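## Task

Take the foam block off the desk and set it on top of the low shelf below the SAMPLES sign. That shelf must not be moved, every low shelf must be standing upright at the end, and the robot must not topple or finish leaning.

## Robot and tools

ROBOT. A wheeled cart that cannot move sideways, with a pan/tilt head (head_camera) and two arms, left_arm and right_arm, each carrying a wrist camera (left_wrist_camera, right_wrist_camera). Cart outline: 0.53 m wide, x from -0.35 to 0.07 m; above wheel height (0.13 m) it is 0.46 m wide with its front at x = 0.01. Arm pan axes are vertical at x = -0.060, y = +0.155 (left) and -0.155 (right). Each shoulder is 0.03 m out from its pan axis and 0.89 m up; links are 0.116 (upper arm), 0.135 (forearm), 0.162 m (hand). A fixed-jaw tip reaches about 0.44 m from its pan axis at most, and no lower than 0.54 m above the floor. Scenes begin with arms folded, jaws shut, overall width 0.65 m.

FRAMES. Base frame, in metres: origin on the floor between the drive wheels, x forward, y left, z up. left_hand and right_hand give each fixed-jaw tip in this frame; a held object sits beside it on the swinging-jaw side. Hand axes: z along the fingers, y pointing from swinging to fixed jaw. base_odometry is the pose relative to the base frame at scene start, from wheel turns only (slip counts as travel, contact-induced turns are missed); heading in rad, left positive, -3.142 to 3.142. Hand readings can be off by a few cm, differently per arm.

move. Optional parts: base, joints, speeds (the action), plus cameras and blocking. base is one object {x_m_s, turn_rad_s, for_s}: velocities, not a pose, applied together for for_s seconds then stopped. x_m_s forward speed in m/s (negative = reverse), magnitude 0.005 to 0.291 or 0; turn_rad_s left turn rate in rad/s (negative = right), magnitude 0.02 to 1.175 or 0; for_s 0.1 to 7.5. Omitted velocity = 0. Acceleration 0.5 m/s2 and 2 rad/s2, so distance is roughly speed times time, less when for_s is under the ramp (up to 0.6 s). If |x_m_s|/0.291 + |turn_rad_s|/1.175 exceeds 1, both shrink by that sum. Very fast or very small commands (under ~5 mm or 0.02 rad) may undershoot; check base_odometry.

joints is a single object holding absolute angle targets in rad, keyed by name, for the head and both arms together. Ranges (done-tolerance): head_pan_rad -3.2..3.2 (±0.02; 0 forward, positive left); head_tilt_rad -0.76..1.45 (±0.02; 0 level, positive down); per arm (left_arm_... / right_arm_...): shoulder_pan_rad -2.006..2.149 (±0.02), shoulder_lift_rad -1.836..1.772 (±0.1), elbow_flex_rad -1.773..1.58 (±0.07), wrist_flex_rad -1.799..1.772 (±0.03), wrist_roll_rad -2.816..2.978 (±0.02), gripper_rad -0.03..1.944 (±0.03). Pan: 0 points each arm sideways outward, positive is clockwise from above; straight ahead is +1.571 left, -1.571 right. Bend: lift, elbow, wrist all 0 puts the upper arm up, tilted 0.24 rad outward, forearm and fingers level; positive bends downward, and the three summed give finger angle below level (1.571 = straight down, needing forearm no more than 0.20 rad above level). Roll: -1.522 jaws close across the arm's vertical plane, fixed jaw on the left looking outward; 1.619 the same with it on the right; 0.049 closes within the plane. Over furniture with level fingers keep the fixed jaw on the left, since the hand body bulges ~0.08 m on the other side. Gripper: tips meet near 0, ~0.075 m apart at 1, 0.106 m at 1.944; each jaw has its own offset up to 0.025 rad. Targets below contact squeeze; closing from wide open grips hardest; for thin items use -0.03.

speeds: per-joint top speed in rad/s for this action only, 0.08 to 4.71; defaults head 1.5, shoulder_pan 1.4, shoulder_lift and elbow_flex 2, wrist_flex 1.6, wrist_roll 1.3 (no gripper key). To retime a moving joint, resend a slightly different target with the new speed.

cameras: list of head_camera, left_wrist_camera, right_wrist_camera or all; [] for none; omitted means all for an empty move, none otherwise. blocking true (default) returns when everything is at rest; false returns within ~0.5 s. A later move overrides the joints it names; if it omits base, a running velocity winds down ("stopped"). wait and empty moves leave it running.

wait: seconds 0 to 10, optional cameras; ends early once moves have settled; wait(0) shows an "earlier move" line. stop: brakes everything still running; braked joints may keep pressing. zoom_image: camera plus region [x0, y0, x1, y1] in pixels from the top-left, at most 504 by 504, for a camera in the latest images. finished_scene: scene number 1 to 3; after ending scene 1, make no further calls in that reply.

RESULTS. State plus images, ordered per the pictures line; "move" reads done or the worst status. Statuses: done, moving, off_target (rested away from target, may still push: load, obstacle or tripped motor), stopped, time_out (14 s cap, then holds), not_followed (self-collision check blocked the arm; gripper still acts), limit_stop_at_motor_heat. Base "(sent for a of b s)" shows how long the velocity ran. on_its_own lists uncommanded behaviour. Motor temperatures: a block per arm, joints in joint_positions order, then gripper. MOTOR HOT appears from 55 °C; at 70 °C a motor shuts off (JOINT FAULT / HAND FAULT). An out-of-range value refuses the call and skips later move/wait/finished_scene calls in that reply, as does an unplanned stop; an unknown key only invalidates that call.

CAUTIONS. Loaded joints sag downward; compensate next target. A joint stuck >0.30 rad (jaws >0.09) off target for ~2 s trips; reset by waiting, then targeting 0.2 rad back from the reading. Payload ~0.4 kg at full reach, ~0.7 kg near the pan axis. Stow in two steps (wrists first: wrist_flex -1.55, wrist_roll -1.52; then shoulder_pan -1.75 left / 1.75 right, shoulder_lift 0.05, elbow_flex 1.35), unstow in reverse. Turning in place needs a 0.44 m clear radius; turns or reversing near furniture can tip the robot. Never let the arms collide or press hard, avoid pulling on things in front, dropping items, hitting furniture or moving the shelves, and watch for objects being nudged. Joint speeds from ~3 rad/s can fling a held item. Thinking time lets the scene run on.

Each tool is called after "Call:" as a command line: name --argument value for each argument, lists and objects as JSON in quotes; but a table of rows of numbers goes row by row, as --pt "numbers of a row", without its own name.

## Session

Call:
move

Scene clock: 0.00 s.
Motor temperatures (°C): left_arm=[34 35 35 34 36 30] | right_arm=[30 29 27 28 32 27]
base_odometry: x=+0.000 y=+0.000 heading=+0.000
base_status: not commanded
joint_positions: head_pan_rad=+0.000 head_tilt_rad=+0.000 left_arm_shoulder_pan_rad=-0.003 left_arm_shoulder_lift_rad=-1.713 left_arm_elbow_flex_rad=+1.441 left_arm_wrist_flex_rad=+1.008 left_arm_wrist_roll_rad=-0.001 left_arm_gripper_rad=+0.000 right_arm_shoulder_pan_rad=+0.003 right_arm_shoulder_lift_rad=-1.719 right_arm_elbow_flex_rad=+1.462 right_arm_wrist_flex_rad=+1.129 right_arm_wrist_roll_rad=+0.000 right_arm_gripper_rad=+0.000
joint_status: not commanded
left_hand: x=-0.0604 y=+0.3122 z=+0.8334 quat_wxyz=(+0.405, -0.914, +0.021, +0.011) (m; base frame)
right_hand: x=-0.0604 y=-0.2963 z=+0.8163 quat_wxyz=(+0.008, +0.024, +0.939, -0.342) (m; base frame)
pictures: head_camera, left_wrist_camera, right_wrist_camera
Images, in order (width x height): head_camera 644x476, left_wrist_camera 644x476, right_wrist_camera 644x476.

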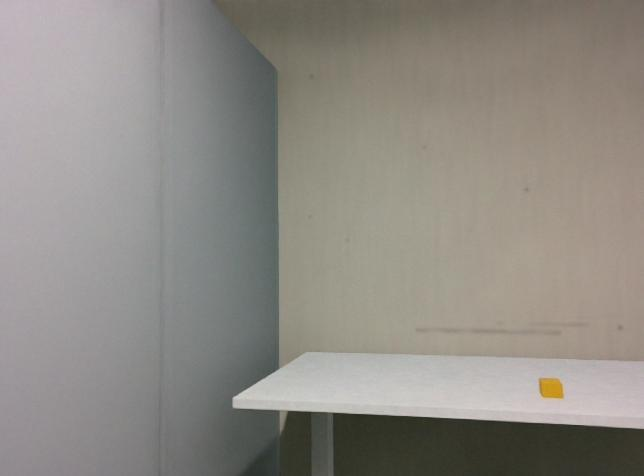

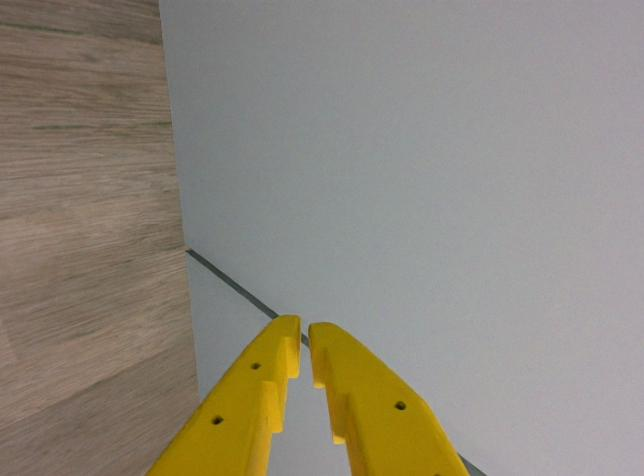

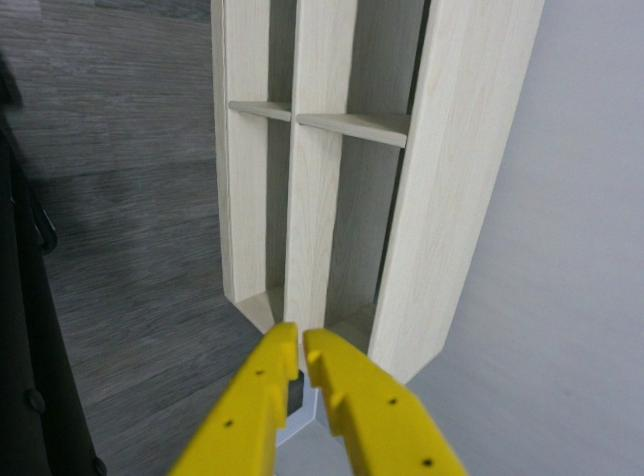

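Call:
move --joints '{"head_pan_rad": -0.8, "head_tilt_rad": 0.3}' --cameras '["head_camera"]'

Call:
move --joints '{"head_pan_rad": -1.7, "head_tilt_rad": 0.3}' --cameras '["head_camera"]'

Call:
move --joints '{"head_pan_rad": -2.6, "head_tilt_rad": 0.3}' --cameras '["head_camera"]'

Call:
move --joints '{"head_pan_rad": 2.6, "head_tilt_rad": 0.3}' --cameras '["head_camera"]'

Call:
move --joints '{"head_pan_rad": 1.5, "head_tilt_rad": 0.3}' --cameras '["head_camera"]'

Scene clock: 10.23 s.
move: done
base_odometry: x=+0.000 y=+0.000 heading=+0.000
base_status: not commanded
joint_positions: head_pan_rad=-0.790 head_tilt_rad=+0.292 left_arm_shoulder_pan_rad=-0.003 left_arm_shoulder_lift_rad=-1.713 left_arm_elbow_flex_rad=+1.441 left_arm_wrist_flex_rad=+1.008 left_arm_wrist_roll_rad=-0.001 left_arm_gripper_rad=+0.000 right_arm_shoulder_pan_rad=+0.003 right_arm_shoulder_lift_rad=-1.719 right_arm_elbow_flex_rad=+1.462 right_arm_wrist_flex_rad=+1.129 right_arm_wrist_roll_rad=+0.000 right_arm_gripper_rad=+0.000
joint_status: all done
left_hand: x=-0.0604 y=+0.3122 z=+0.8334 quat_wxyz=(+0.405, -0.914, +0.021, +0.011) (m; base frame)
right_hand: x=-0.0604 y=-0.2963 z=+0.8163 quat_wxyz=(+0.008, +0.024, +0.939, -0.342) (m; base frame)
pictures: head_camera
Images, in order (width x height): head_camera 644x476.

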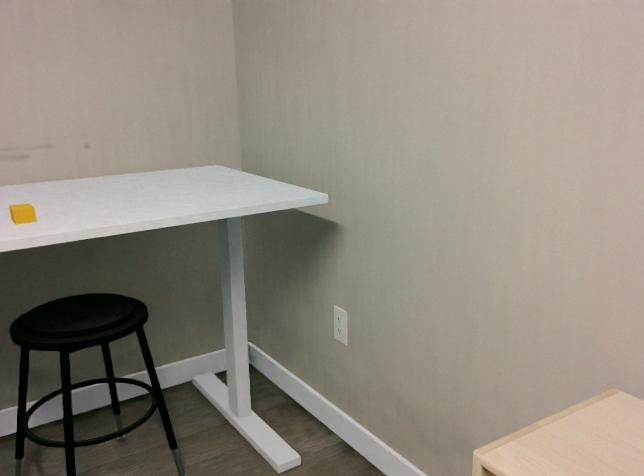

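Scene clock: 11.63 s.
move: done
base_odometry: x=+0.000 y=+0.000 heading=+0.000
base_status: not commanded
joint_positions: head_pan_rad=-1.690 head_tilt_rad=+0.292 left_arm_shoulder_pan_rad=-0.003 left_arm_shoulder_lift_rad=-1.713 left_arm_elbow_flex_rad=+1.441 left_arm_wrist_flex_rad=+1.008 left_arm_wrist_roll_rad=-0.001 left_arm_gripper_rad=+0.000 right_arm_shoulder_pan_rad=+0.003 right_arm_shoulder_lift_rad=-1.719 right_arm_elbow_flex_rad=+1.462 right_arm_wrist_flex_rad=+1.129 right_arm_wrist_roll_rad=+0.000 right_arm_gripper_rad=+0.000
joint_status: all done
left_hand: x=-0.0604 y=+0.3122 z=+0.8334 quat_wxyz=(+0.405, -0.914, +0.021, +0.011) (m; base frame)
right_hand: x=-0.0604 y=-0.2963 z=+0.8163 quat_wxyz=(+0.008, +0.024, +0.939, -0.342) (m; base frame)
pictures: head_camera
Images, in order (width x height): head_camera 644x476.

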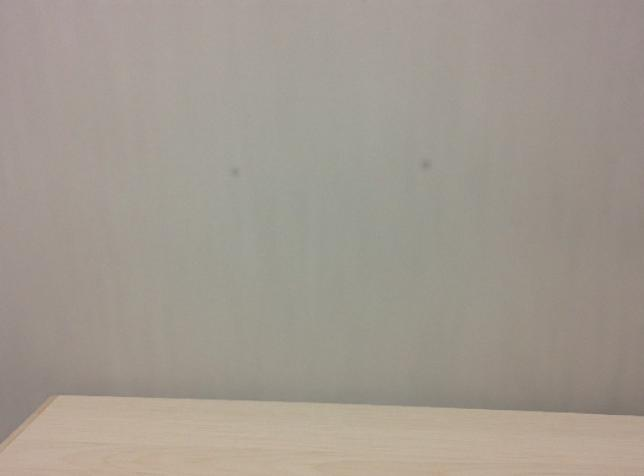

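Scene clock: 13.03 s.
move: done
base_odometry: x=+0.000 y=+0.000 heading=+0.000
base_status: not commanded
joint_positions: head_pan_rad=-2.591 head_tilt_rad=+0.292 left_arm_shoulder_pan_rad=-0.003 left_arm_shoulder_lift_rad=-1.713 left_arm_elbow_flex_rad=+1.441 left_arm_wrist_flex_rad=+1.008 left_arm_wrist_roll_rad=-0.001 left_arm_gripper_rad=+0.000 right_arm_shoulder_pan_rad=+0.003 right_arm_shoulder_lift_rad=-1.719 right_arm_elbow_flex_rad=+1.462 right_arm_wrist_flex_rad=+1.129 right_arm_wrist_roll_rad=+0.000 right_arm_gripper_rad=+0.000
joint_status: all done
left_hand: x=-0.0604 y=+0.3122 z=+0.8334 quat_wxyz=(+0.405, -0.914, +0.021, +0.011) (m; base frame)
right_hand: x=-0.0604 y=-0.2963 z=+0.8163 quat_wxyz=(+0.008, +0.024, +0.939, -0.342) (m; base frame)
pictures: head_camera
Images, in order (width x height): head_camera 644x476.

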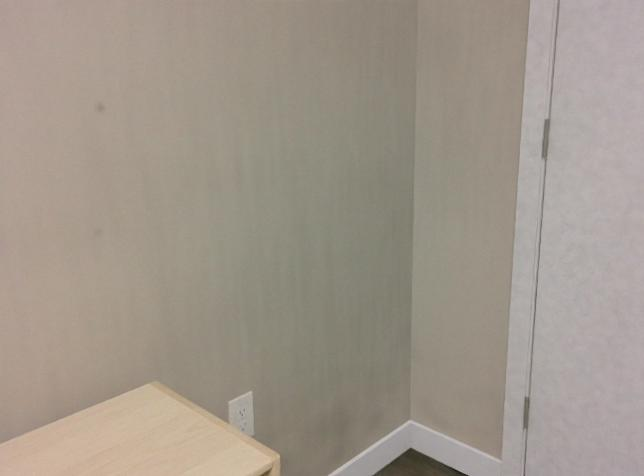

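Scene clock: 17.30 s.
move: done
base_odometry: x=+0.000 y=+0.000 heading=+0.000
base_status: not commanded
joint_positions: head_pan_rad=+2.589 head_tilt_rad=+0.292 left_arm_shoulder_pan_rad=-0.003 left_arm_shoulder_lift_rad=-1.713 left_arm_elbow_flex_rad=+1.441 left_arm_wrist_flex_rad=+1.008 left_arm_wrist_roll_rad=-0.001 left_arm_gripper_rad=+0.000 right_arm_shoulder_pan_rad=+0.003 right_arm_shoulder_lift_rad=-1.719 right_arm_elbow_flex_rad=+1.462 right_arm_wrist_flex_rad=+1.129 right_arm_wrist_roll_rad=+0.000 right_arm_gripper_rad=+0.000
joint_status: all done
left_hand: x=-0.0604 y=+0.3122 z=+0.8334 quat_wxyz=(+0.405, -0.914, +0.021, +0.011) (m; base frame)
right_hand: x=-0.0604 y=-0.2963 z=+0.8163 quat_wxyz=(+0.008, +0.024, +0.939, -0.342) (m; base frame)
pictures: head_camera
Images, in order (width x height): head_camera 644x476.

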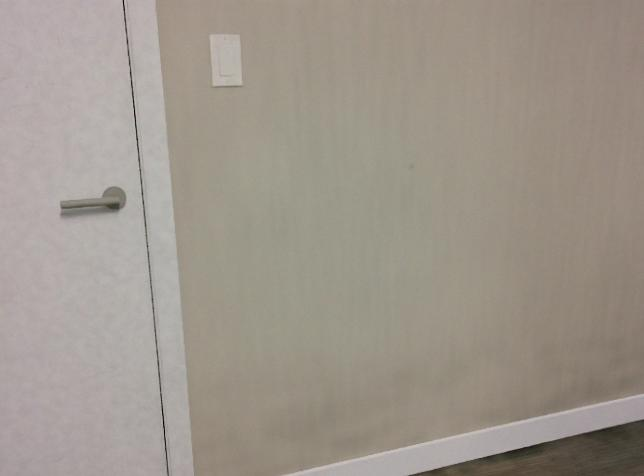

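Scene clock: 18.83 s.
move: done
base_odometry: x=+0.000 y=+0.000 heading=+0.000
base_status: not commanded
joint_positions: head_pan_rad=+1.509 head_tilt_rad=+0.292 left_arm_shoulder_pan_rad=-0.003 left_arm_shoulder_lift_rad=-1.713 left_arm_elbow_flex_rad=+1.441 left_arm_wrist_flex_rad=+1.008 left_arm_wrist_roll_rad=-0.001 left_arm_gripper_rad=+0.000 right_arm_shoulder_pan_rad=+0.003 right_arm_shoulder_lift_rad=-1.719 right_arm_elbow_flex_rad=+1.462 right_arm_wrist_flex_rad=+1.129 right_arm_wrist_roll_rad=+0.000 right_arm_gripper_rad=+0.000
joint_status: all done
left_hand: x=-0.0604 y=+0.3122 z=+0.8334 quat_wxyz=(+0.405, -0.914, +0.021, +0.011) (m; base frame)
right_hand: x=-0.0604 y=-0.2963 z=+0.8163 quat_wxyz=(+0.008, +0.024, +0.939, -0.342) (m; base frame)
pictures: head_camera
Images, in order (width x height): head_camera 644x476.

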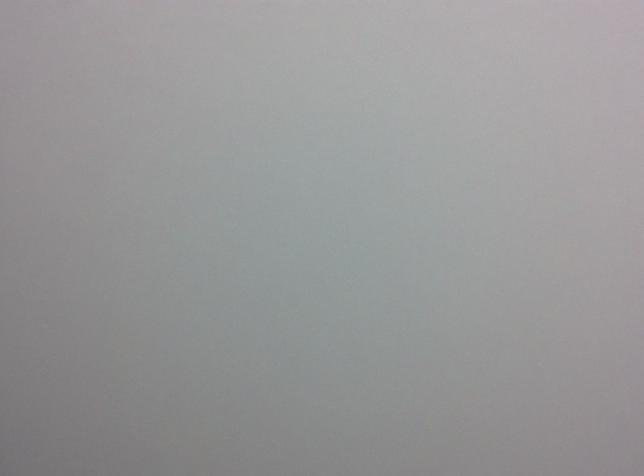

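Call:
move --joints '{"head_pan_rad": -1.6, "head_tilt_rad": -0.4}' --cameras '["head_camera"]'

Call:
move --joints '{"head_pan_rad": -1.6, "head_tilt_rad": 0.9}' --cameras '["head_camera"]'

Call:
move --joints '{"head_pan_rad": 0.5, "head_tilt_rad": 0.3}' --cameras '["head_camera"]'

Call:
move --joints '{"head_pan_rad": -0.3, "head_tilt_rad": 0.3}' --cameras '["head_camera"]'

Scene clock: 28.57 s.
move: done
base_odometry: x=+0.000 y=+0.000 heading=+0.000
base_status: not commanded
joint_positions: head_pan_rad=-1.591 head_tilt_rad=-0.392 left_arm_shoulder_pan_rad=-0.003 left_arm_shoulder_lift_rad=-1.713 left_arm_elbow_flex_rad=+1.441 left_arm_wrist_flex_rad=+1.008 left_arm_wrist_roll_rad=-0.001 left_arm_gripper_rad=+0.000 right_arm_shoulder_pan_rad=+0.003 right_arm_shoulder_lift_rad=-1.719 right_arm_elbow_flex_rad=+1.462 right_arm_wrist_flex_rad=+1.129 right_arm_wrist_roll_rad=+0.000 right_arm_gripper_rad=+0.000
joint_status: all done
left_hand: x=-0.0604 y=+0.3122 z=+0.8334 quat_wxyz=(+0.405, -0.914, +0.021, +0.011) (m; base frame)
right_hand: x=-0.0604 y=-0.2963 z=+0.8163 quat_wxyz=(+0.008, +0.024, +0.939, -0.342) (m; base frame)
pictures: head_camera
Images, in order (width x height): head_camera 644x476.

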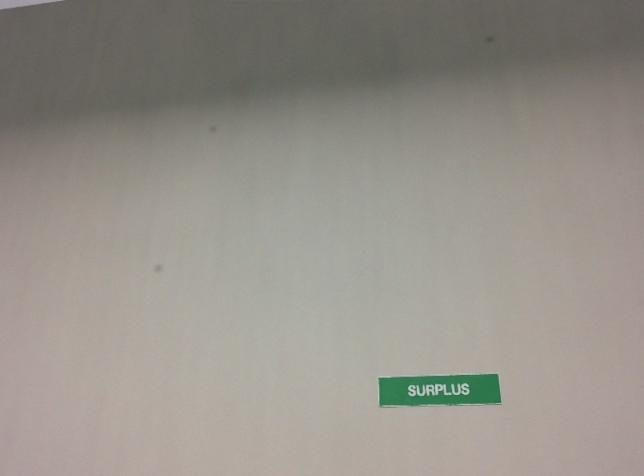

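Scene clock: 30.23 s.
move: done
base_odometry: x=+0.000 y=+0.000 heading=+0.000
base_status: not commanded
joint_positions: head_pan_rad=-1.591 head_tilt_rad=+0.894 left_arm_shoulder_pan_rad=-0.003 left_arm_shoulder_lift_rad=-1.713 left_arm_elbow_flex_rad=+1.441 left_arm_wrist_flex_rad=+1.008 left_arm_wrist_roll_rad=-0.001 left_arm_gripper_rad=+0.000 right_arm_shoulder_pan_rad=+0.003 right_arm_shoulder_lift_rad=-1.719 right_arm_elbow_flex_rad=+1.462 right_arm_wrist_flex_rad=+1.129 right_arm_wrist_roll_rad=+0.000 right_arm_gripper_rad=+0.000
joint_status: all done
left_hand: x=-0.0604 y=+0.3122 z=+0.8334 quat_wxyz=(+0.405, -0.914, +0.021, +0.011) (m; base frame)
right_hand: x=-0.0604 y=-0.2963 z=+0.8163 quat_wxyz=(+0.008, +0.024, +0.939, -0.342) (m; base frame)
pictures: head_camera
Images, in order (width x height): head_camera 644x476.

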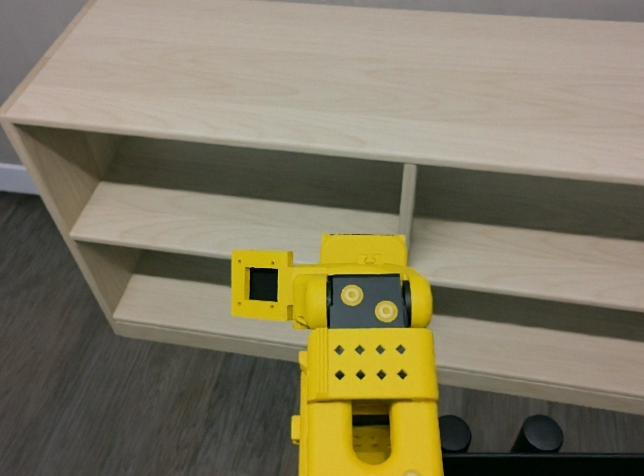

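Scene clock: 32.43 s.
move: done
base_odometry: x=+0.000 y=+0.000 heading=+0.000
base_status: not commanded
joint_positions: head_pan_rad=+0.489 head_tilt_rad=+0.313 left_arm_shoulder_pan_rad=-0.003 left_arm_shoulder_lift_rad=-1.713 left_arm_elbow_flex_rad=+1.441 left_arm_wrist_flex_rad=+1.008 left_arm_wrist_roll_rad=-0.001 left_arm_gripper_rad=+0.000 right_arm_shoulder_pan_rad=+0.003 right_arm_shoulder_lift_rad=-1.719 right_arm_elbow_flex_rad=+1.462 right_arm_wrist_flex_rad=+1.129 right_arm_wrist_roll_rad=+0.000 right_arm_gripper_rad=+0.000
joint_status: all done
left_hand: x=-0.0604 y=+0.3122 z=+0.8334 quat_wxyz=(+0.405, -0.914, +0.021, +0.011) (m; base frame)
right_hand: x=-0.0604 y=-0.2963 z=+0.8163 quat_wxyz=(+0.008, +0.024, +0.939, -0.342) (m; base frame)
pictures: head_camera
Images, in order (width x height): head_camera 644x476.

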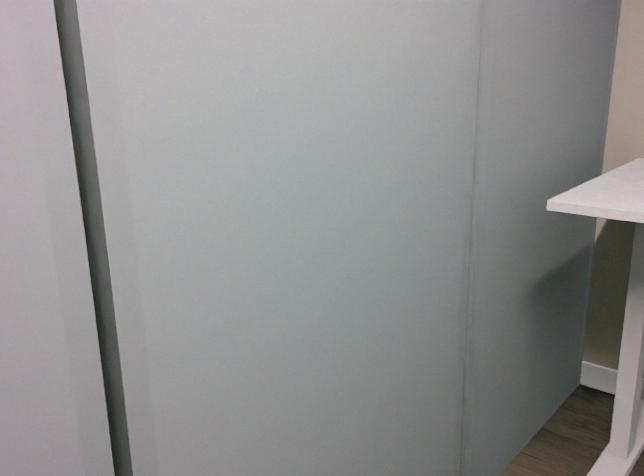

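Scene clock: 33.77 s.
move: done
base_odometry: x=+0.000 y=+0.000 heading=+0.000
base_status: not commanded
joint_positions: head_pan_rad=-0.291 head_tilt_rad=+0.313 left_arm_shoulder_pan_rad=-0.003 left_arm_shoulder_lift_rad=-1.713 left_arm_elbow_flex_rad=+1.441 left_arm_wrist_flex_rad=+1.008 left_arm_wrist_roll_rad=-0.001 left_arm_gripper_rad=+0.000 right_arm_shoulder_pan_rad=+0.003 right_arm_shoulder_lift_rad=-1.719 right_arm_elbow_flex_rad=+1.462 right_arm_wrist_flex_rad=+1.129 right_arm_wrist_roll_rad=+0.000 right_arm_gripper_rad=+0.000
joint_status: all done
left_hand: x=-0.0604 y=+0.3122 z=+0.8334 quat_wxyz=(+0.405, -0.914, +0.021, +0.011) (m; base frame)
right_hand: x=-0.0604 y=-0.2963 z=+0.8163 quat_wxyz=(+0.008, +0.024, +0.939, -0.342) (m; base frame)
pictures: head_camera
Images, in order (width x height): head_camera 644x476.

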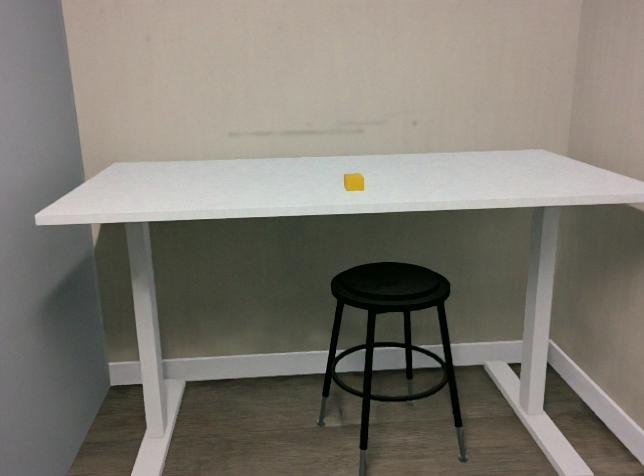

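Call:
move --joints '{"head_pan_rad": 2.1, "head_tilt_rad": 0.35}' --cameras '["head_camera"]'

Call:
move --joints '{"head_pan_rad": 3.14, "head_tilt_rad": 0.35}' --cameras '["head_camera"]'

Call:
move --joints '{"head_pan_rad": 1.5, "head_tilt_rad": 0.8}' --cameras '["head_camera"]'

Scene clock: 83.97 s.
move: done
base_odometry: x=+0.000 y=+0.000 heading=+0.000
base_status: not commanded
joint_positions: head_pan_rad=+2.089 head_tilt_rad=+0.342 left_arm_shoulder_pan_rad=-0.003 left_arm_shoulder_lift_rad=-1.713 left_arm_elbow_flex_rad=+1.441 left_arm_wrist_flex_rad=+1.008 left_arm_wrist_roll_rad=-0.001 left_arm_gripper_rad=+0.000 right_arm_shoulder_pan_rad=+0.003 right_arm_shoulder_lift_rad=-1.719 right_arm_elbow_flex_rad=+1.462 right_arm_wrist_flex_rad=+1.129 right_arm_wrist_roll_rad=+0.000 right_arm_gripper_rad=+0.000
joint_status: all done
left_hand: x=-0.0604 y=+0.3122 z=+0.8334 quat_wxyz=(+0.405, -0.914, +0.021, +0.011) (m; base frame)
right_hand: x=-0.0604 y=-0.2963 z=+0.8163 quat_wxyz=(+0.008, +0.024, +0.939, -0.342) (m; base frame)
pictures: head_camera
Images, in order (width x height): head_camera 644x476.

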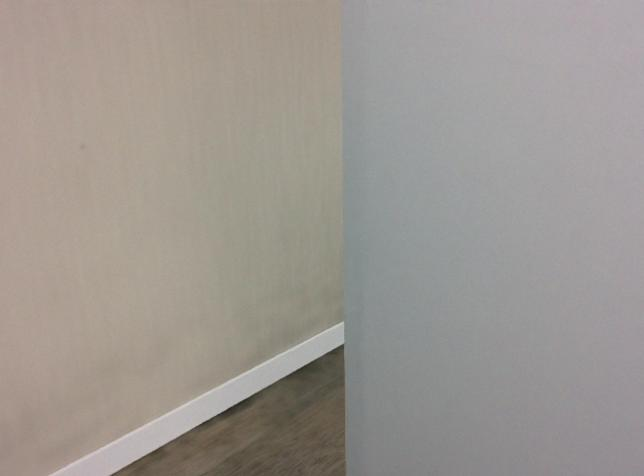

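Scene clock: 85.47 s.
move: done
base_odometry: x=+0.000 y=+0.000 heading=+0.000
base_status: not commanded
joint_positions: head_pan_rad=+3.129 head_tilt_rad=+0.342 left_arm_shoulder_pan_rad=-0.003 left_arm_shoulder_lift_rad=-1.713 left_arm_elbow_flex_rad=+1.441 left_arm_wrist_flex_rad=+1.008 left_arm_wrist_roll_rad=-0.001 left_arm_gripper_rad=+0.000 right_arm_shoulder_pan_rad=+0.003 right_arm_shoulder_lift_rad=-1.719 right_arm_elbow_flex_rad=+1.462 right_arm_wrist_flex_rad=+1.129 right_arm_wrist_roll_rad=+0.000 right_arm_gripper_rad=+0.000
joint_status: all done
left_hand: x=-0.0604 y=+0.3122 z=+0.8334 quat_wxyz=(+0.405, -0.914, +0.021, +0.011) (m; base frame)
right_hand: x=-0.0604 y=-0.2963 z=+0.8163 quat_wxyz=(+0.008, +0.024, +0.939, -0.342) (m; base frame)
pictures: head_camera
Images, in order (width x height): head_camera 644x476.

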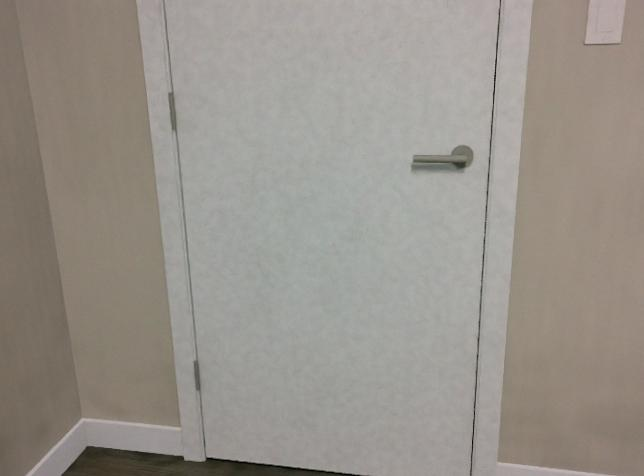

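Scene clock: 87.37 s.
move: done
base_odometry: x=+0.000 y=+0.000 heading=+0.000
base_status: not commanded
joint_positions: head_pan_rad=+1.509 head_tilt_rad=+0.794 left_arm_shoulder_pan_rad=-0.003 left_arm_shoulder_lift_rad=-1.713 left_arm_elbow_flex_rad=+1.441 left_arm_wrist_flex_rad=+1.008 left_arm_wrist_roll_rad=-0.001 left_arm_gripper_rad=+0.000 right_arm_shoulder_pan_rad=+0.003 right_arm_shoulder_lift_rad=-1.719 right_arm_elbow_flex_rad=+1.462 right_arm_wrist_flex_rad=+1.129 right_arm_wrist_roll_rad=+0.000 right_arm_gripper_rad=+0.000
joint_status: all done
left_hand: x=-0.0604 y=+0.3122 z=+0.8334 quat_wxyz=(+0.405, -0.914, +0.021, +0.011) (m; base frame)
right_hand: x=-0.0604 y=-0.2963 z=+0.8163 quat_wxyz=(+0.008, +0.024, +0.939, -0.342) (m; base frame)
pictures: head_camera
Images, in order (width x height): head_camera 644x476.

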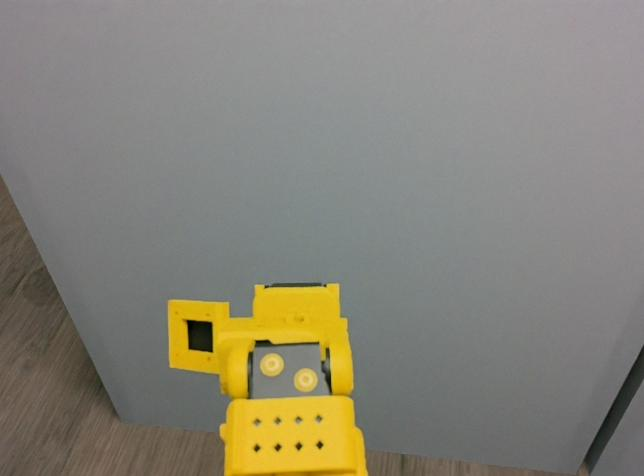

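Call:
move --base '{"x_m_s": 0.25, "for_s": 2.4}' --joints '{"head_pan_rad": -0.3, "head_tilt_rad": 0.3}' --cameras '["head_camera"]'

Scene clock: 105.50 s.
move: done
base_odometry: x=+0.600 y=+0.001 heading=+0.001
base_status: done (sent for 2.4 of 2.4 s)
joint_positions: head_pan_rad=-0.292 head_tilt_rad=+0.312 left_arm_shoulder_pan_rad=-0.004 left_arm_shoulder_lift_rad=-1.713 left_arm_elbow_flex_rad=+1.441 left_arm_wrist_flex_rad=+1.008 left_arm_wrist_roll_rad=-0.001 left_arm_gripper_rad=+0.000 right_arm_shoulder_pan_rad=+0.001 right_arm_shoulder_lift_rad=-1.719 right_arm_elbow_flex_rad=+1.462 right_arm_wrist_flex_rad=+1.129 right_arm_wrist_roll_rad=+0.000 right_arm_gripper_rad=+0.000
joint_status: all done
left_hand: x=-0.0607 y=+0.3122 z=+0.8334 quat_wxyz=(+0.405, -0.914, +0.021, +0.011) (m; base frame)
right_hand: x=-0.0602 y=-0.2963 z=+0.8163 quat_wxyz=(+0.008, +0.023, +0.939, -0.342) (m; base frame)
pictures: head_camera
Images, in order (width x height): head_camera 644x476.

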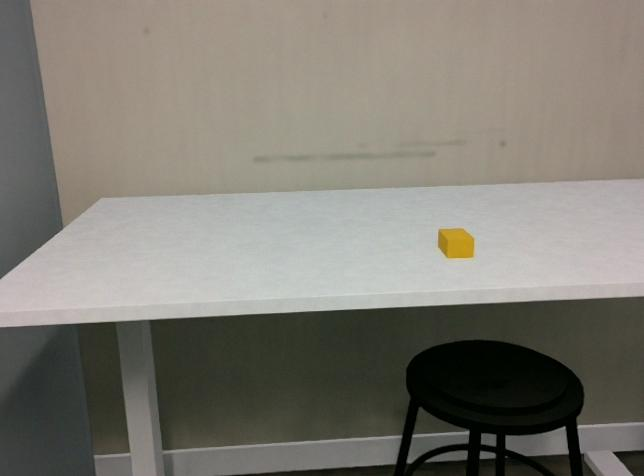

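Call:
zoom_image --camera "head_camera" --region '[400, 200, 520, 290]'

Call:
move --joints '{"head_pan_rad": -0.5, "head_tilt_rad": 0.7}' --cameras '["head_camera"]'

Scaled by 4.200.

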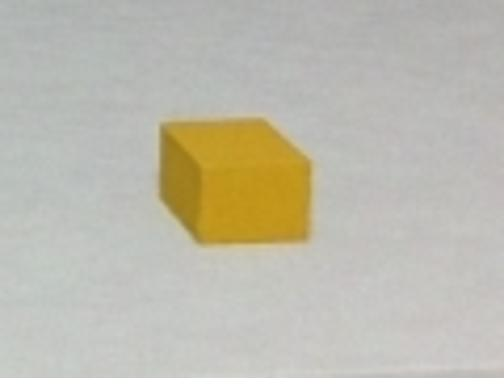

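Scene clock: 126.40 s.
move: done
base_odometry: x=+0.600 y=+0.001 heading=+0.001
base_status: not commanded
joint_positions: head_pan_rad=-0.491 head_tilt_rad=+0.693 left_arm_shoulder_pan_rad=-0.004 left_arm_shoulder_lift_rad=-1.713 left_arm_elbow_flex_rad=+1.441 left_arm_wrist_flex_rad=+1.008 left_arm_wrist_roll_rad=-0.001 left_arm_gripper_rad=+0.000 right_arm_shoulder_pan_rad=+0.001 right_arm_shoulder_lift_rad=-1.719 right_arm_elbow_flex_rad=+1.462 right_arm_wrist_flex_rad=+1.129 right_arm_wrist_roll_rad=+0.000 right_arm_gripper_rad=+0.000
joint_status: all done
left_hand: x=-0.0607 y=+0.3122 z=+0.8334 quat_wxyz=(+0.405, -0.914, +0.021, +0.011) (m; base frame)
right_hand: x=-0.0602 y=-0.2963 z=+0.8163 quat_wxyz=(+0.008, +0.023, +0.939, -0.342) (m; base frame)
pictures: head_camera
Images, in order (width x height): head_camera 644x476.

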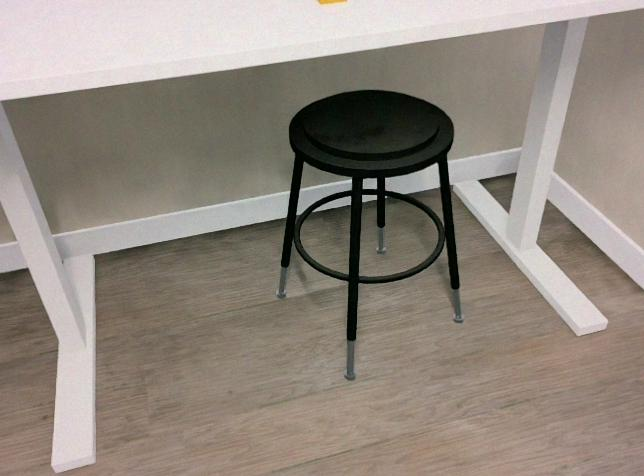

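Call:
move --base '{"turn_rad_s": -0.6, "for_s": 1.38}' --joints '{"head_pan_rad": 0.3, "head_tilt_rad": 0.5}'

Call:
move --base '{"x_m_s": 0.25, "for_s": 2.38}' --cameras '["head_camera"]'

Scene clock: 193.60 s.
move: done
base_odometry: x=+0.600 y=+0.001 heading=-0.819
base_status: done (sent for 1.37 of 1.37 s)
joint_positions: head_pan_rad=+0.290 head_tilt_rad=+0.513 left_arm_shoulder_pan_rad=+0.002 left_arm_shoulder_lift_rad=-1.713 left_arm_elbow_flex_rad=+1.441 left_arm_wrist_flex_rad=+1.008 left_arm_wrist_roll_rad=-0.001 left_arm_gripper_rad=+0.000 right_arm_shoulder_pan_rad=+0.003 right_arm_shoulder_lift_rad=-1.719 right_arm_elbow_flex_rad=+1.462 right_arm_wrist_flex_rad=+1.129 right_arm_wrist_roll_rad=+0.000 right_arm_gripper_rad=+0.000
joint_status: all done
left_hand: x=-0.0597 y=+0.3122 z=+0.8334 quat_wxyz=(+0.405, -0.914, +0.023, +0.010) (m; base frame)
right_hand: x=-0.0604 y=-0.2963 z=+0.8163 quat_wxyz=(+0.008, +0.024, +0.939, -0.342) (m; base frame)
pictures: none

Scene clock: 197.13 s.
move: done
base_odometry: x=+1.003 y=-0.433 heading=-0.821
base_status: done (sent for 2.37 of 2.37 s)
joint_positions: head_pan_rad=+0.290 head_tilt_rad=+0.512 left_arm_shoulder_pan_rad=-0.004 left_arm_shoulder_lift_rad=-1.713 left_arm_elbow_flex_rad=+1.441 left_arm_wrist_flex_rad=+1.008 left_arm_wrist_roll_rad=-0.001 left_arm_gripper_rad=+0.000 right_arm_shoulder_pan_rad=+0.000 right_arm_shoulder_lift_rad=-1.719 right_arm_elbow_flex_rad=+1.462 right_arm_wrist_flex_rad=+1.129 right_arm_wrist_roll_rad=+0.000 right_arm_gripper_rad=+0.000
joint_status: not commanded
left_hand: x=-0.0607 y=+0.3122 z=+0.8334 quat_wxyz=(+0.405, -0.914, +0.021, +0.011) (m; base frame)
right_hand: x=-0.0600 y=-0.2963 z=+0.8163 quat_wxyz=(+0.008, +0.023, +0.939, -0.342) (m; base frame)
pictures: head_camera
Images, in order (width x height): head_camera 644x476.

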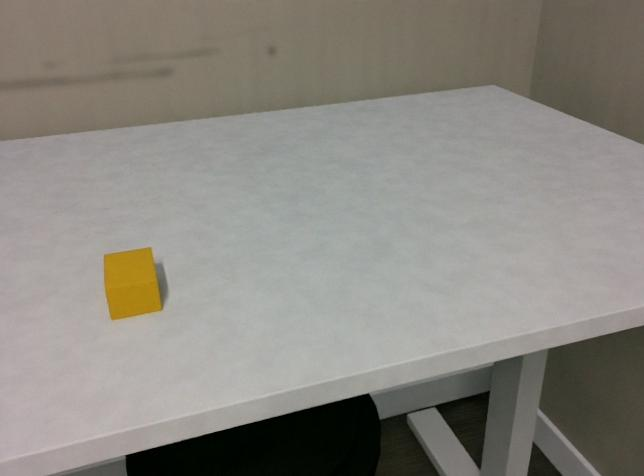

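Call:
move --base '{"turn_rad_s": 0.6, "for_s": 1.38}' --joints '{"head_pan_rad": -0.2, "head_tilt_rad": 0.6}' --cameras '["head_camera"]'

Scene clock: 204.47 s.
move: done
base_odometry: x=+1.002 y=-0.432 heading=-0.001
base_status: done (sent for 1.37 of 1.37 s)
joint_positions: head_pan_rad=-0.190 head_tilt_rad=+0.593 left_arm_shoulder_pan_rad=-0.006 left_arm_shoulder_lift_rad=-1.713 left_arm_elbow_flex_rad=+1.441 left_arm_wrist_flex_rad=+1.008 left_arm_wrist_roll_rad=-0.001 left_arm_gripper_rad=+0.000 right_arm_shoulder_pan_rad=+0.000 right_arm_shoulder_lift_rad=-1.719 right_arm_elbow_flex_rad=+1.462 right_arm_wrist_flex_rad=+1.129 right_arm_wrist_roll_rad=+0.000 right_arm_gripper_rad=+0.000
joint_status: all done
left_hand: x=-0.0609 y=+0.3122 z=+0.8334 quat_wxyz=(+0.405, -0.914, +0.020, +0.011) (m; base frame)
right_hand: x=-0.0600 y=-0.2963 z=+0.8163 quat_wxyz=(+0.008, +0.023, +0.939, -0.342) (m; base frame)
pictures: head_camera
Images, in order (width x height): head_camera 644x476.

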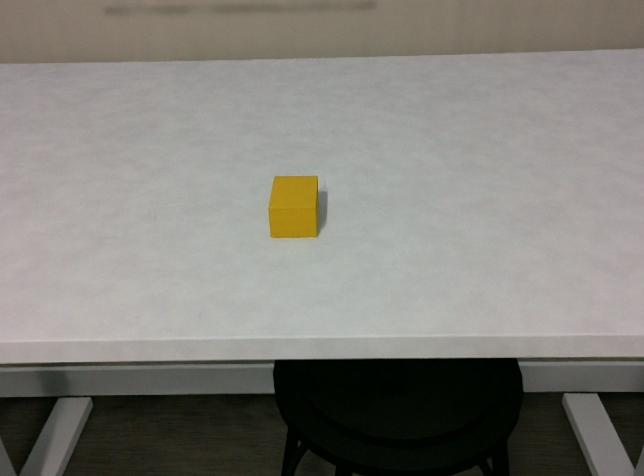

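Call:
move --joints '{"right_arm_shoulder_pan_rad": -1.571, "right_arm_wrist_roll_rad": -1.522}'

Call:
move --joints '{"right_arm_shoulder_lift_rad": 0.149, "right_arm_elbow_flex_rad": 0.192, "right_arm_wrist_flex_rad": -0.141, "right_arm_gripper_rad": 1.2, "head_pan_rad": -0.2, "head_tilt_rad": 0.6}' --speeds '{"right_arm_shoulder_lift_rad": 1.0, "right_arm_elbow_flex_rad": 0.8, "right_arm_wrist_flex_rad": 0.8}' --cameras '["head_camera", "right_wrist_camera"]'

Scene clock: 247.67 s.
move: done
base_odometry: x=+1.002 y=-0.432 heading=-0.001
base_status: not commanded
joint_positions: head_pan_rad=-0.190 head_tilt_rad=+0.593 left_arm_shoulder_pan_rad=-0.006 left_arm_shoulder_lift_rad=-1.713 left_arm_elbow_flex_rad=+1.441 left_arm_wrist_flex_rad=+1.008 left_arm_wrist_roll_rad=-0.001 left_arm_gripper_rad=+0.000 right_arm_shoulder_pan_rad=-1.565 right_arm_shoulder_lift_rad=-1.719 right_arm_elbow_flex_rad=+1.462 right_arm_wrist_flex_rad=+1.129 right_arm_wrist_roll_rad=-1.514 right_arm_gripper_rad=+0.000
joint_status: all done
left_hand: x=-0.0609 y=+0.3122 z=+0.8334 quat_wxyz=(+0.405, -0.914, +0.020, +0.011) (m; base frame)
right_hand: x=+0.0871 y=-0.1481 z=+0.8212 quat_wxyz=(+0.342, -0.001, +0.940, -0.002) (m; base frame)
pictures: none

Scene clock: 250.17 s.
move: done
base_odometry: x=+1.002 y=-0.432 heading=-0.001
base_status: not commanded
joint_positions: head_pan_rad=-0.190 head_tilt_rad=+0.593 left_arm_shoulder_pan_rad=-0.006 left_arm_shoulder_lift_rad=-1.713 left_arm_elbow_flex_rad=+1.441 left_arm_wrist_flex_rad=+1.008 left_arm_wrist_roll_rad=-0.001 left_arm_gripper_rad=+0.000 right_arm_shoulder_pan_rad=-1.565 right_arm_shoulder_lift_rad=+0.159 right_arm_elbow_flex_rad=+0.240 right_arm_wrist_flex_rad=-0.124 right_arm_wrist_roll_rad=-1.514 right_arm_gripper_rad=+1.190
joint_status: all done
left_hand: x=-0.0609 y=+0.3122 z=+0.8334 quat_wxyz=(+0.405, -0.914, +0.020, +0.011) (m; base frame)
right_hand: x=+0.2967 y=-0.1493 z=+0.9094 quat_wxyz=(+0.604, -0.001, +0.797, -0.004) (m; base frame)
pictures: head_camera, right_wrist_camera
Images, in order (width x height): head_camera 644x476, right_wrist_camera 644x476.

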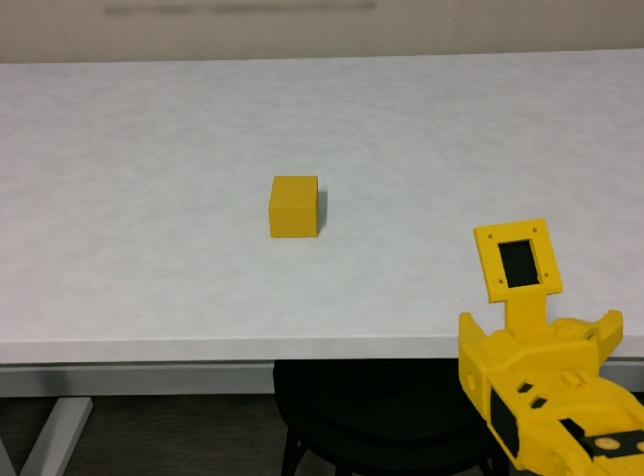

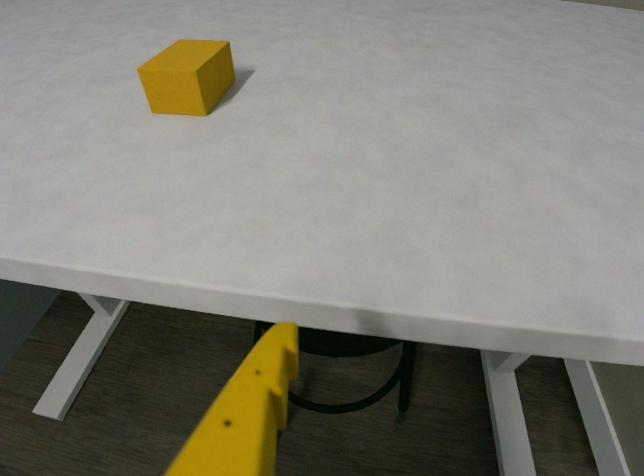

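Call:
move --base '{"turn_rad_s": -0.6, "for_s": 1.29}'

Call:
move --base '{"x_m_s": -0.2, "for_s": 1.38}'

Call:
move --base '{"turn_rad_s": 0.6, "for_s": 1.12}'

Call:
move --base '{"x_m_s": 0.2, "for_s": 1.25}' --joints '{"head_pan_rad": -0.35, "head_tilt_rad": 0.7}' --cameras '["head_camera"]'

Scene clock: 299.63 s.
move: done
base_odometry: x=+1.002 y=-0.432 heading=-0.779
base_status: done (sent for 1.3 of 1.3 s)
joint_positions: head_pan_rad=-0.190 head_tilt_rad=+0.593 left_arm_shoulder_pan_rad=+0.002 left_arm_shoulder_lift_rad=-1.713 left_arm_elbow_flex_rad=+1.441 left_arm_wrist_flex_rad=+1.008 left_arm_wrist_roll_rad=-0.001 left_arm_gripper_rad=+0.000 right_arm_shoulder_pan_rad=-1.564 right_arm_shoulder_lift_rad=+0.159 right_arm_elbow_flex_rad=+0.240 right_arm_wrist_flex_rad=-0.124 right_arm_wrist_roll_rad=-1.514 right_arm_gripper_rad=+1.190
joint_status: not commanded
left_hand: x=-0.0597 y=+0.3122 z=+0.8334 quat_wxyz=(+0.405, -0.914, +0.023, +0.010) (m; base frame)
right_hand: x=+0.2967 y=-0.1498 z=+0.9094 quat_wxyz=(+0.604, +0.000, +0.797, -0.005) (m; base frame)
pictures: none

Scene clock: 302.17 s.
move: done
base_odometry: x=+0.809 y=-0.239 heading=-0.783
base_status: done (sent for 1.37 of 1.37 s)
joint_positions: head_pan_rad=-0.190 head_tilt_rad=+0.593 left_arm_shoulder_pan_rad=+0.002 left_arm_shoulder_lift_rad=-1.713 left_arm_elbow_flex_rad=+1.441 left_arm_wrist_flex_rad=+1.008 left_arm_wrist_roll_rad=-0.001 left_arm_gripper_rad=+0.000 right_arm_shoulder_pan_rad=-1.564 right_arm_shoulder_lift_rad=+0.159 right_arm_elbow_flex_rad=+0.240 right_arm_wrist_flex_rad=-0.124 right_arm_wrist_roll_rad=-1.514 right_arm_gripper_rad=+1.190
joint_status: not commanded
left_hand: x=-0.0597 y=+0.3122 z=+0.8334 quat_wxyz=(+0.405, -0.914, +0.023, +0.010) (m; base frame)
right_hand: x=+0.2967 y=-0.1498 z=+0.9094 quat_wxyz=(+0.604, +0.000, +0.797, -0.005) (m; base frame)
pictures: none

Scene clock: 303.93 s.
move: done
base_odometry: x=+0.808 y=-0.239 heading=-0.101
base_status: done (sent for 1.13 of 1.13 s)
joint_positions: head_pan_rad=-0.190 head_tilt_rad=+0.593 left_arm_shoulder_pan_rad=-0.006 left_arm_shoulder_lift_rad=-1.713 left_arm_elbow_flex_rad=+1.441 left_arm_wrist_flex_rad=+1.008 left_arm_wrist_roll_rad=-0.001 left_arm_gripper_rad=+0.000 right_arm_shoulder_pan_rad=-1.570 right_arm_shoulder_lift_rad=+0.159 right_arm_elbow_flex_rad=+0.240 right_arm_wrist_flex_rad=-0.124 right_arm_wrist_roll_rad=-1.514 right_arm_gripper_rad=+1.190
joint_status: not commanded
left_hand: x=-0.0609 y=+0.3122 z=+0.8334 quat_wxyz=(+0.405, -0.914, +0.020, +0.011) (m; base frame)
right_hand: x=+0.2967 y=-0.1477 z=+0.9094 quat_wxyz=(+0.604, -0.003, +0.797, -0.003) (m; base frame)
pictures: none

Scene clock: 306.20 s.
move: done
base_odometry: x=+1.061 y=-0.264 heading=-0.098
base_status: done (sent for 1.27 of 1.27 s)
joint_positions: head_pan_rad=-0.341 head_tilt_rad=+0.693 left_arm_shoulder_pan_rad=-0.003 left_arm_shoulder_lift_rad=-1.713 left_arm_elbow_flex_rad=+1.441 left_arm_wrist_flex_rad=+1.008 left_arm_wrist_roll_rad=-0.001 left_arm_gripper_rad=+0.000 right_arm_shoulder_pan_rad=-1.570 right_arm_shoulder_lift_rad=+0.159 right_arm_elbow_flex_rad=+0.240 right_arm_wrist_flex_rad=-0.124 right_arm_wrist_roll_rad=-1.514 right_arm_gripper_rad=+1.190
joint_status: all done
left_hand: x=-0.0604 y=+0.3122 z=+0.8334 quat_wxyz=(+0.405, -0.914, +0.021, +0.011) (m; base frame)
right_hand: x=+0.2967 y=-0.1477 z=+0.9094 quat_wxyz=(+0.604, -0.003, +0.797, -0.003) (m; base frame)
pictures: head_camera
Images, in order (width x height): head_camera 644x476.

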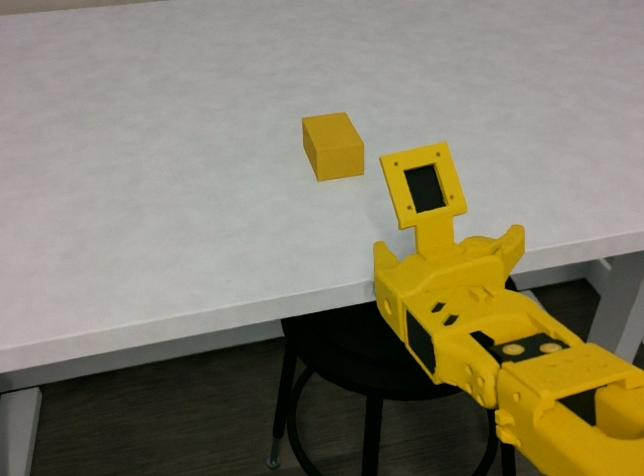

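Call:
move --base '{"x_m_s": 0.15, "for_s": 1.0}' --joints '{"head_pan_rad": -0.35, "head_tilt_rad": 0.95, "right_arm_shoulder_pan_rad": -1.51}' --cameras '["head_camera", "right_wrist_camera"]'

Scene clock: 331.67 s.
move: done
base_odometry: x=+1.211 y=-0.279 heading=-0.099
base_status: done (sent for 1 of 1 s)
joint_positions: head_pan_rad=-0.341 head_tilt_rad=+0.944 left_arm_shoulder_pan_rad=-0.006 left_arm_shoulder_lift_rad=-1.713 left_arm_elbow_flex_rad=+1.441 left_arm_wrist_flex_rad=+1.008 left_arm_wrist_roll_rad=-0.001 left_arm_gripper_rad=+0.000 right_arm_shoulder_pan_rad=-1.519 right_arm_shoulder_lift_rad=+0.159 right_arm_elbow_flex_rad=+0.240 right_arm_wrist_flex_rad=-0.124 right_arm_wrist_roll_rad=-1.525 right_arm_gripper_rad=+1.190
joint_status: all done
left_hand: x=-0.0609 y=+0.3122 z=+0.8334 quat_wxyz=(+0.405, -0.914, +0.020, +0.011) (m; base frame)
right_hand: x=+0.2966 y=-0.1657 z=+0.9095 quat_wxyz=(+0.604, +0.022, +0.797, -0.015) (m; base frame)
pictures: head_camera, right_wrist_camera
Images, in order (width x height): head_camera 644x476, right_wrist_camera 644x476.

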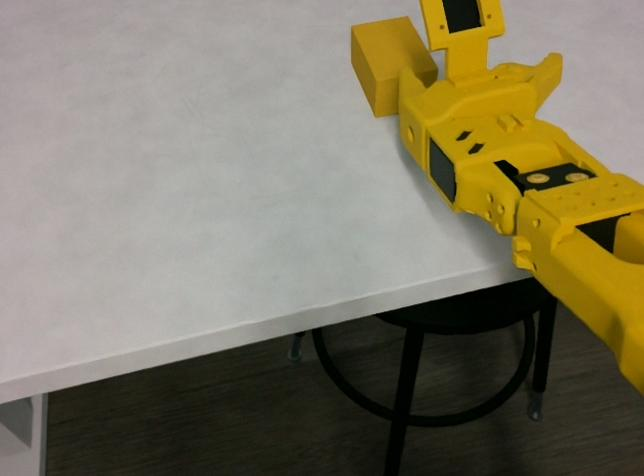

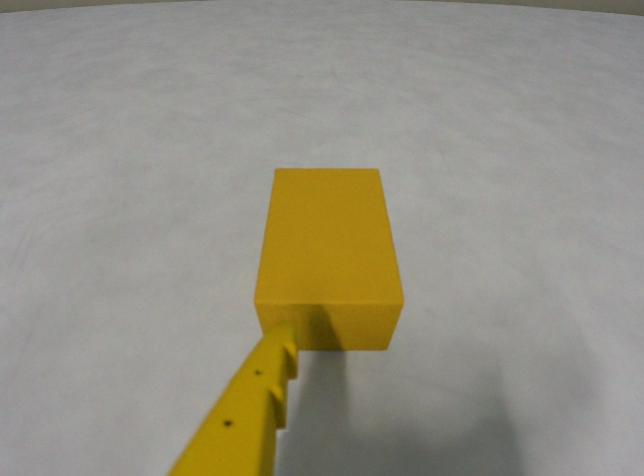

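Call:
move --joints '{"right_arm_shoulder_lift_rad": 0.515, "right_arm_elbow_flex_rad": 0.225, "right_arm_wrist_flex_rad": -0.5, "right_arm_gripper_rad": 1.9, "right_arm_shoulder_pan_rad": -1.56, "head_tilt_rad": 0.8}' --speeds '{"right_arm_shoulder_lift_rad": 0.5, "right_arm_elbow_flex_rad": 0.3, "right_arm_wrist_flex_rad": 0.5}' --cameras '["head_camera", "right_wrist_camera"]'

Scene clock: 397.83 s.
move: done
base_odometry: x=+1.211 y=-0.279 heading=-0.099
base_status: not commanded
joint_positions: head_pan_rad=-0.341 head_tilt_rad=+0.814 left_arm_shoulder_pan_rad=-0.004 left_arm_shoulder_lift_rad=-1.713 left_arm_elbow_flex_rad=+1.441 left_arm_wrist_flex_rad=+1.008 left_arm_wrist_roll_rad=-0.001 left_arm_gripper_rad=+0.000 right_arm_shoulder_pan_rad=-1.553 right_arm_shoulder_lift_rad=+0.478 right_arm_elbow_flex_rad=+0.223 right_arm_wrist_flex_rad=-0.497 right_arm_wrist_roll_rad=-1.514 right_arm_gripper_rad=+1.890
joint_status: all done
left_hand: x=-0.0607 y=+0.3122 z=+0.8334 quat_wxyz=(+0.405, -0.914, +0.021, +0.011) (m; base frame)
right_hand: x=+0.3107 y=-0.1539 z=+0.8653 quat_wxyz=(+0.632, +0.004, +0.775, -0.008) (m; base frame)
pictures: head_camera, right_wrist_camera
Images, in order (width x height): head_camera 644x476, right_wrist_camera 644x476.

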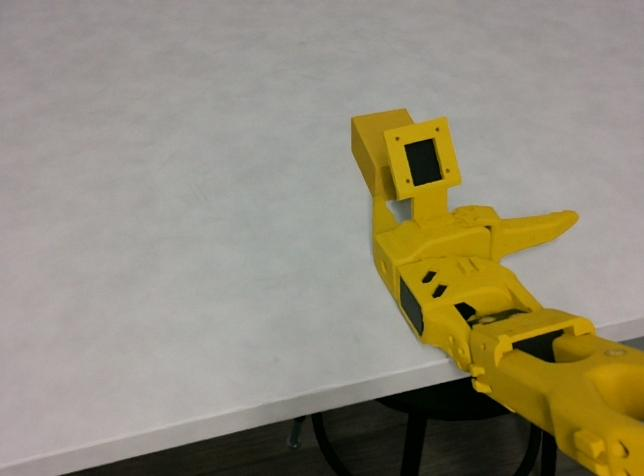

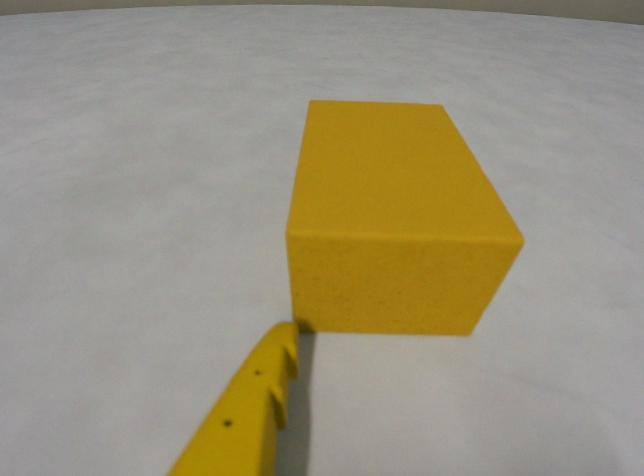

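Call:
move --joints '{"right_arm_shoulder_lift_rad": 0.69, "right_arm_elbow_flex_rad": 0.165, "right_arm_wrist_flex_rad": -0.62, "right_arm_shoulder_pan_rad": -1.605}' --speeds '{"right_arm_shoulder_lift_rad": 0.4, "right_arm_elbow_flex_rad": 0.3, "right_arm_wrist_flex_rad": 0.5}' --cameras '["head_camera", "right_wrist_camera"]'

Scene clock: 421.63 s.
move: off_target
base_odometry: x=+1.211 y=-0.279 heading=-0.099
base_status: not commanded
joint_positions: head_pan_rad=-0.341 head_tilt_rad=+0.814 left_arm_shoulder_pan_rad=-0.004 left_arm_shoulder_lift_rad=-1.713 left_arm_elbow_flex_rad=+1.441 left_arm_wrist_flex_rad=+1.008 left_arm_wrist_roll_rad=-0.001 left_arm_gripper_rad=+0.000 right_arm_shoulder_pan_rad=-1.582 right_arm_shoulder_lift_rad=+0.570 right_arm_elbow_flex_rad=+0.151 right_arm_wrist_flex_rad=-0.624 right_arm_wrist_roll_rad=-1.514 right_arm_gripper_rad=+1.890
joint_status: right_arm_shoulder_pan_rad off_target (ended at -1.581, target -1.605); right_arm_shoulder_lift_rad off_target (ended at +0.570, target +0.690); the others done
left_hand: x=-0.0607 y=+0.3122 z=+0.8334 quat_wxyz=(+0.405, -0.914, +0.021, +0.011) (m; base frame)
right_hand: x=+0.3192 y=-0.1430 z=+0.8728 quat_wxyz=(+0.672, -0.007, +0.740, +0.001) (m; base frame)
pictures: head_camera, right_wrist_camera
Images, in order (width x height): head_camera 644x476, right_wrist_camera 644x476.

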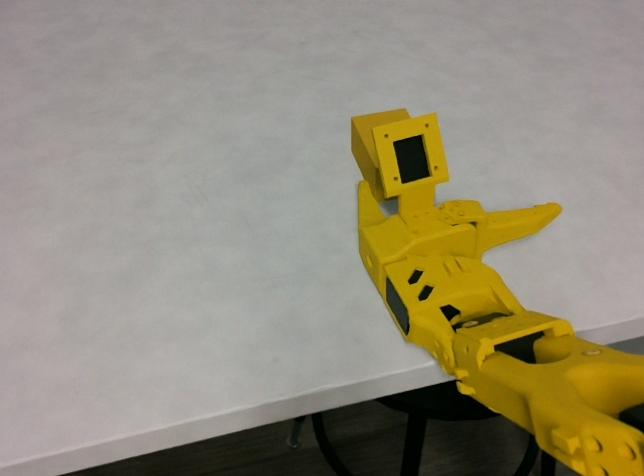

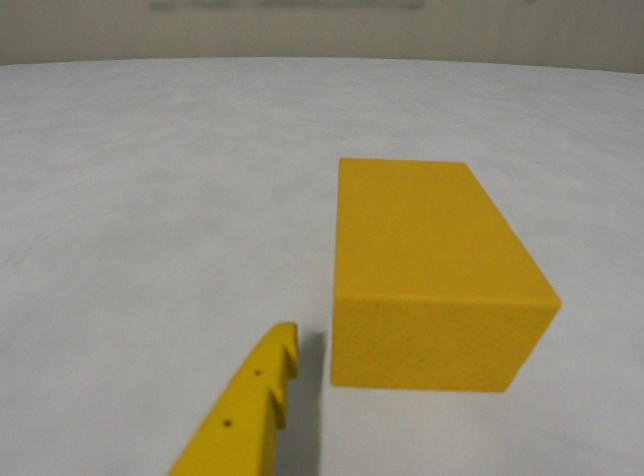

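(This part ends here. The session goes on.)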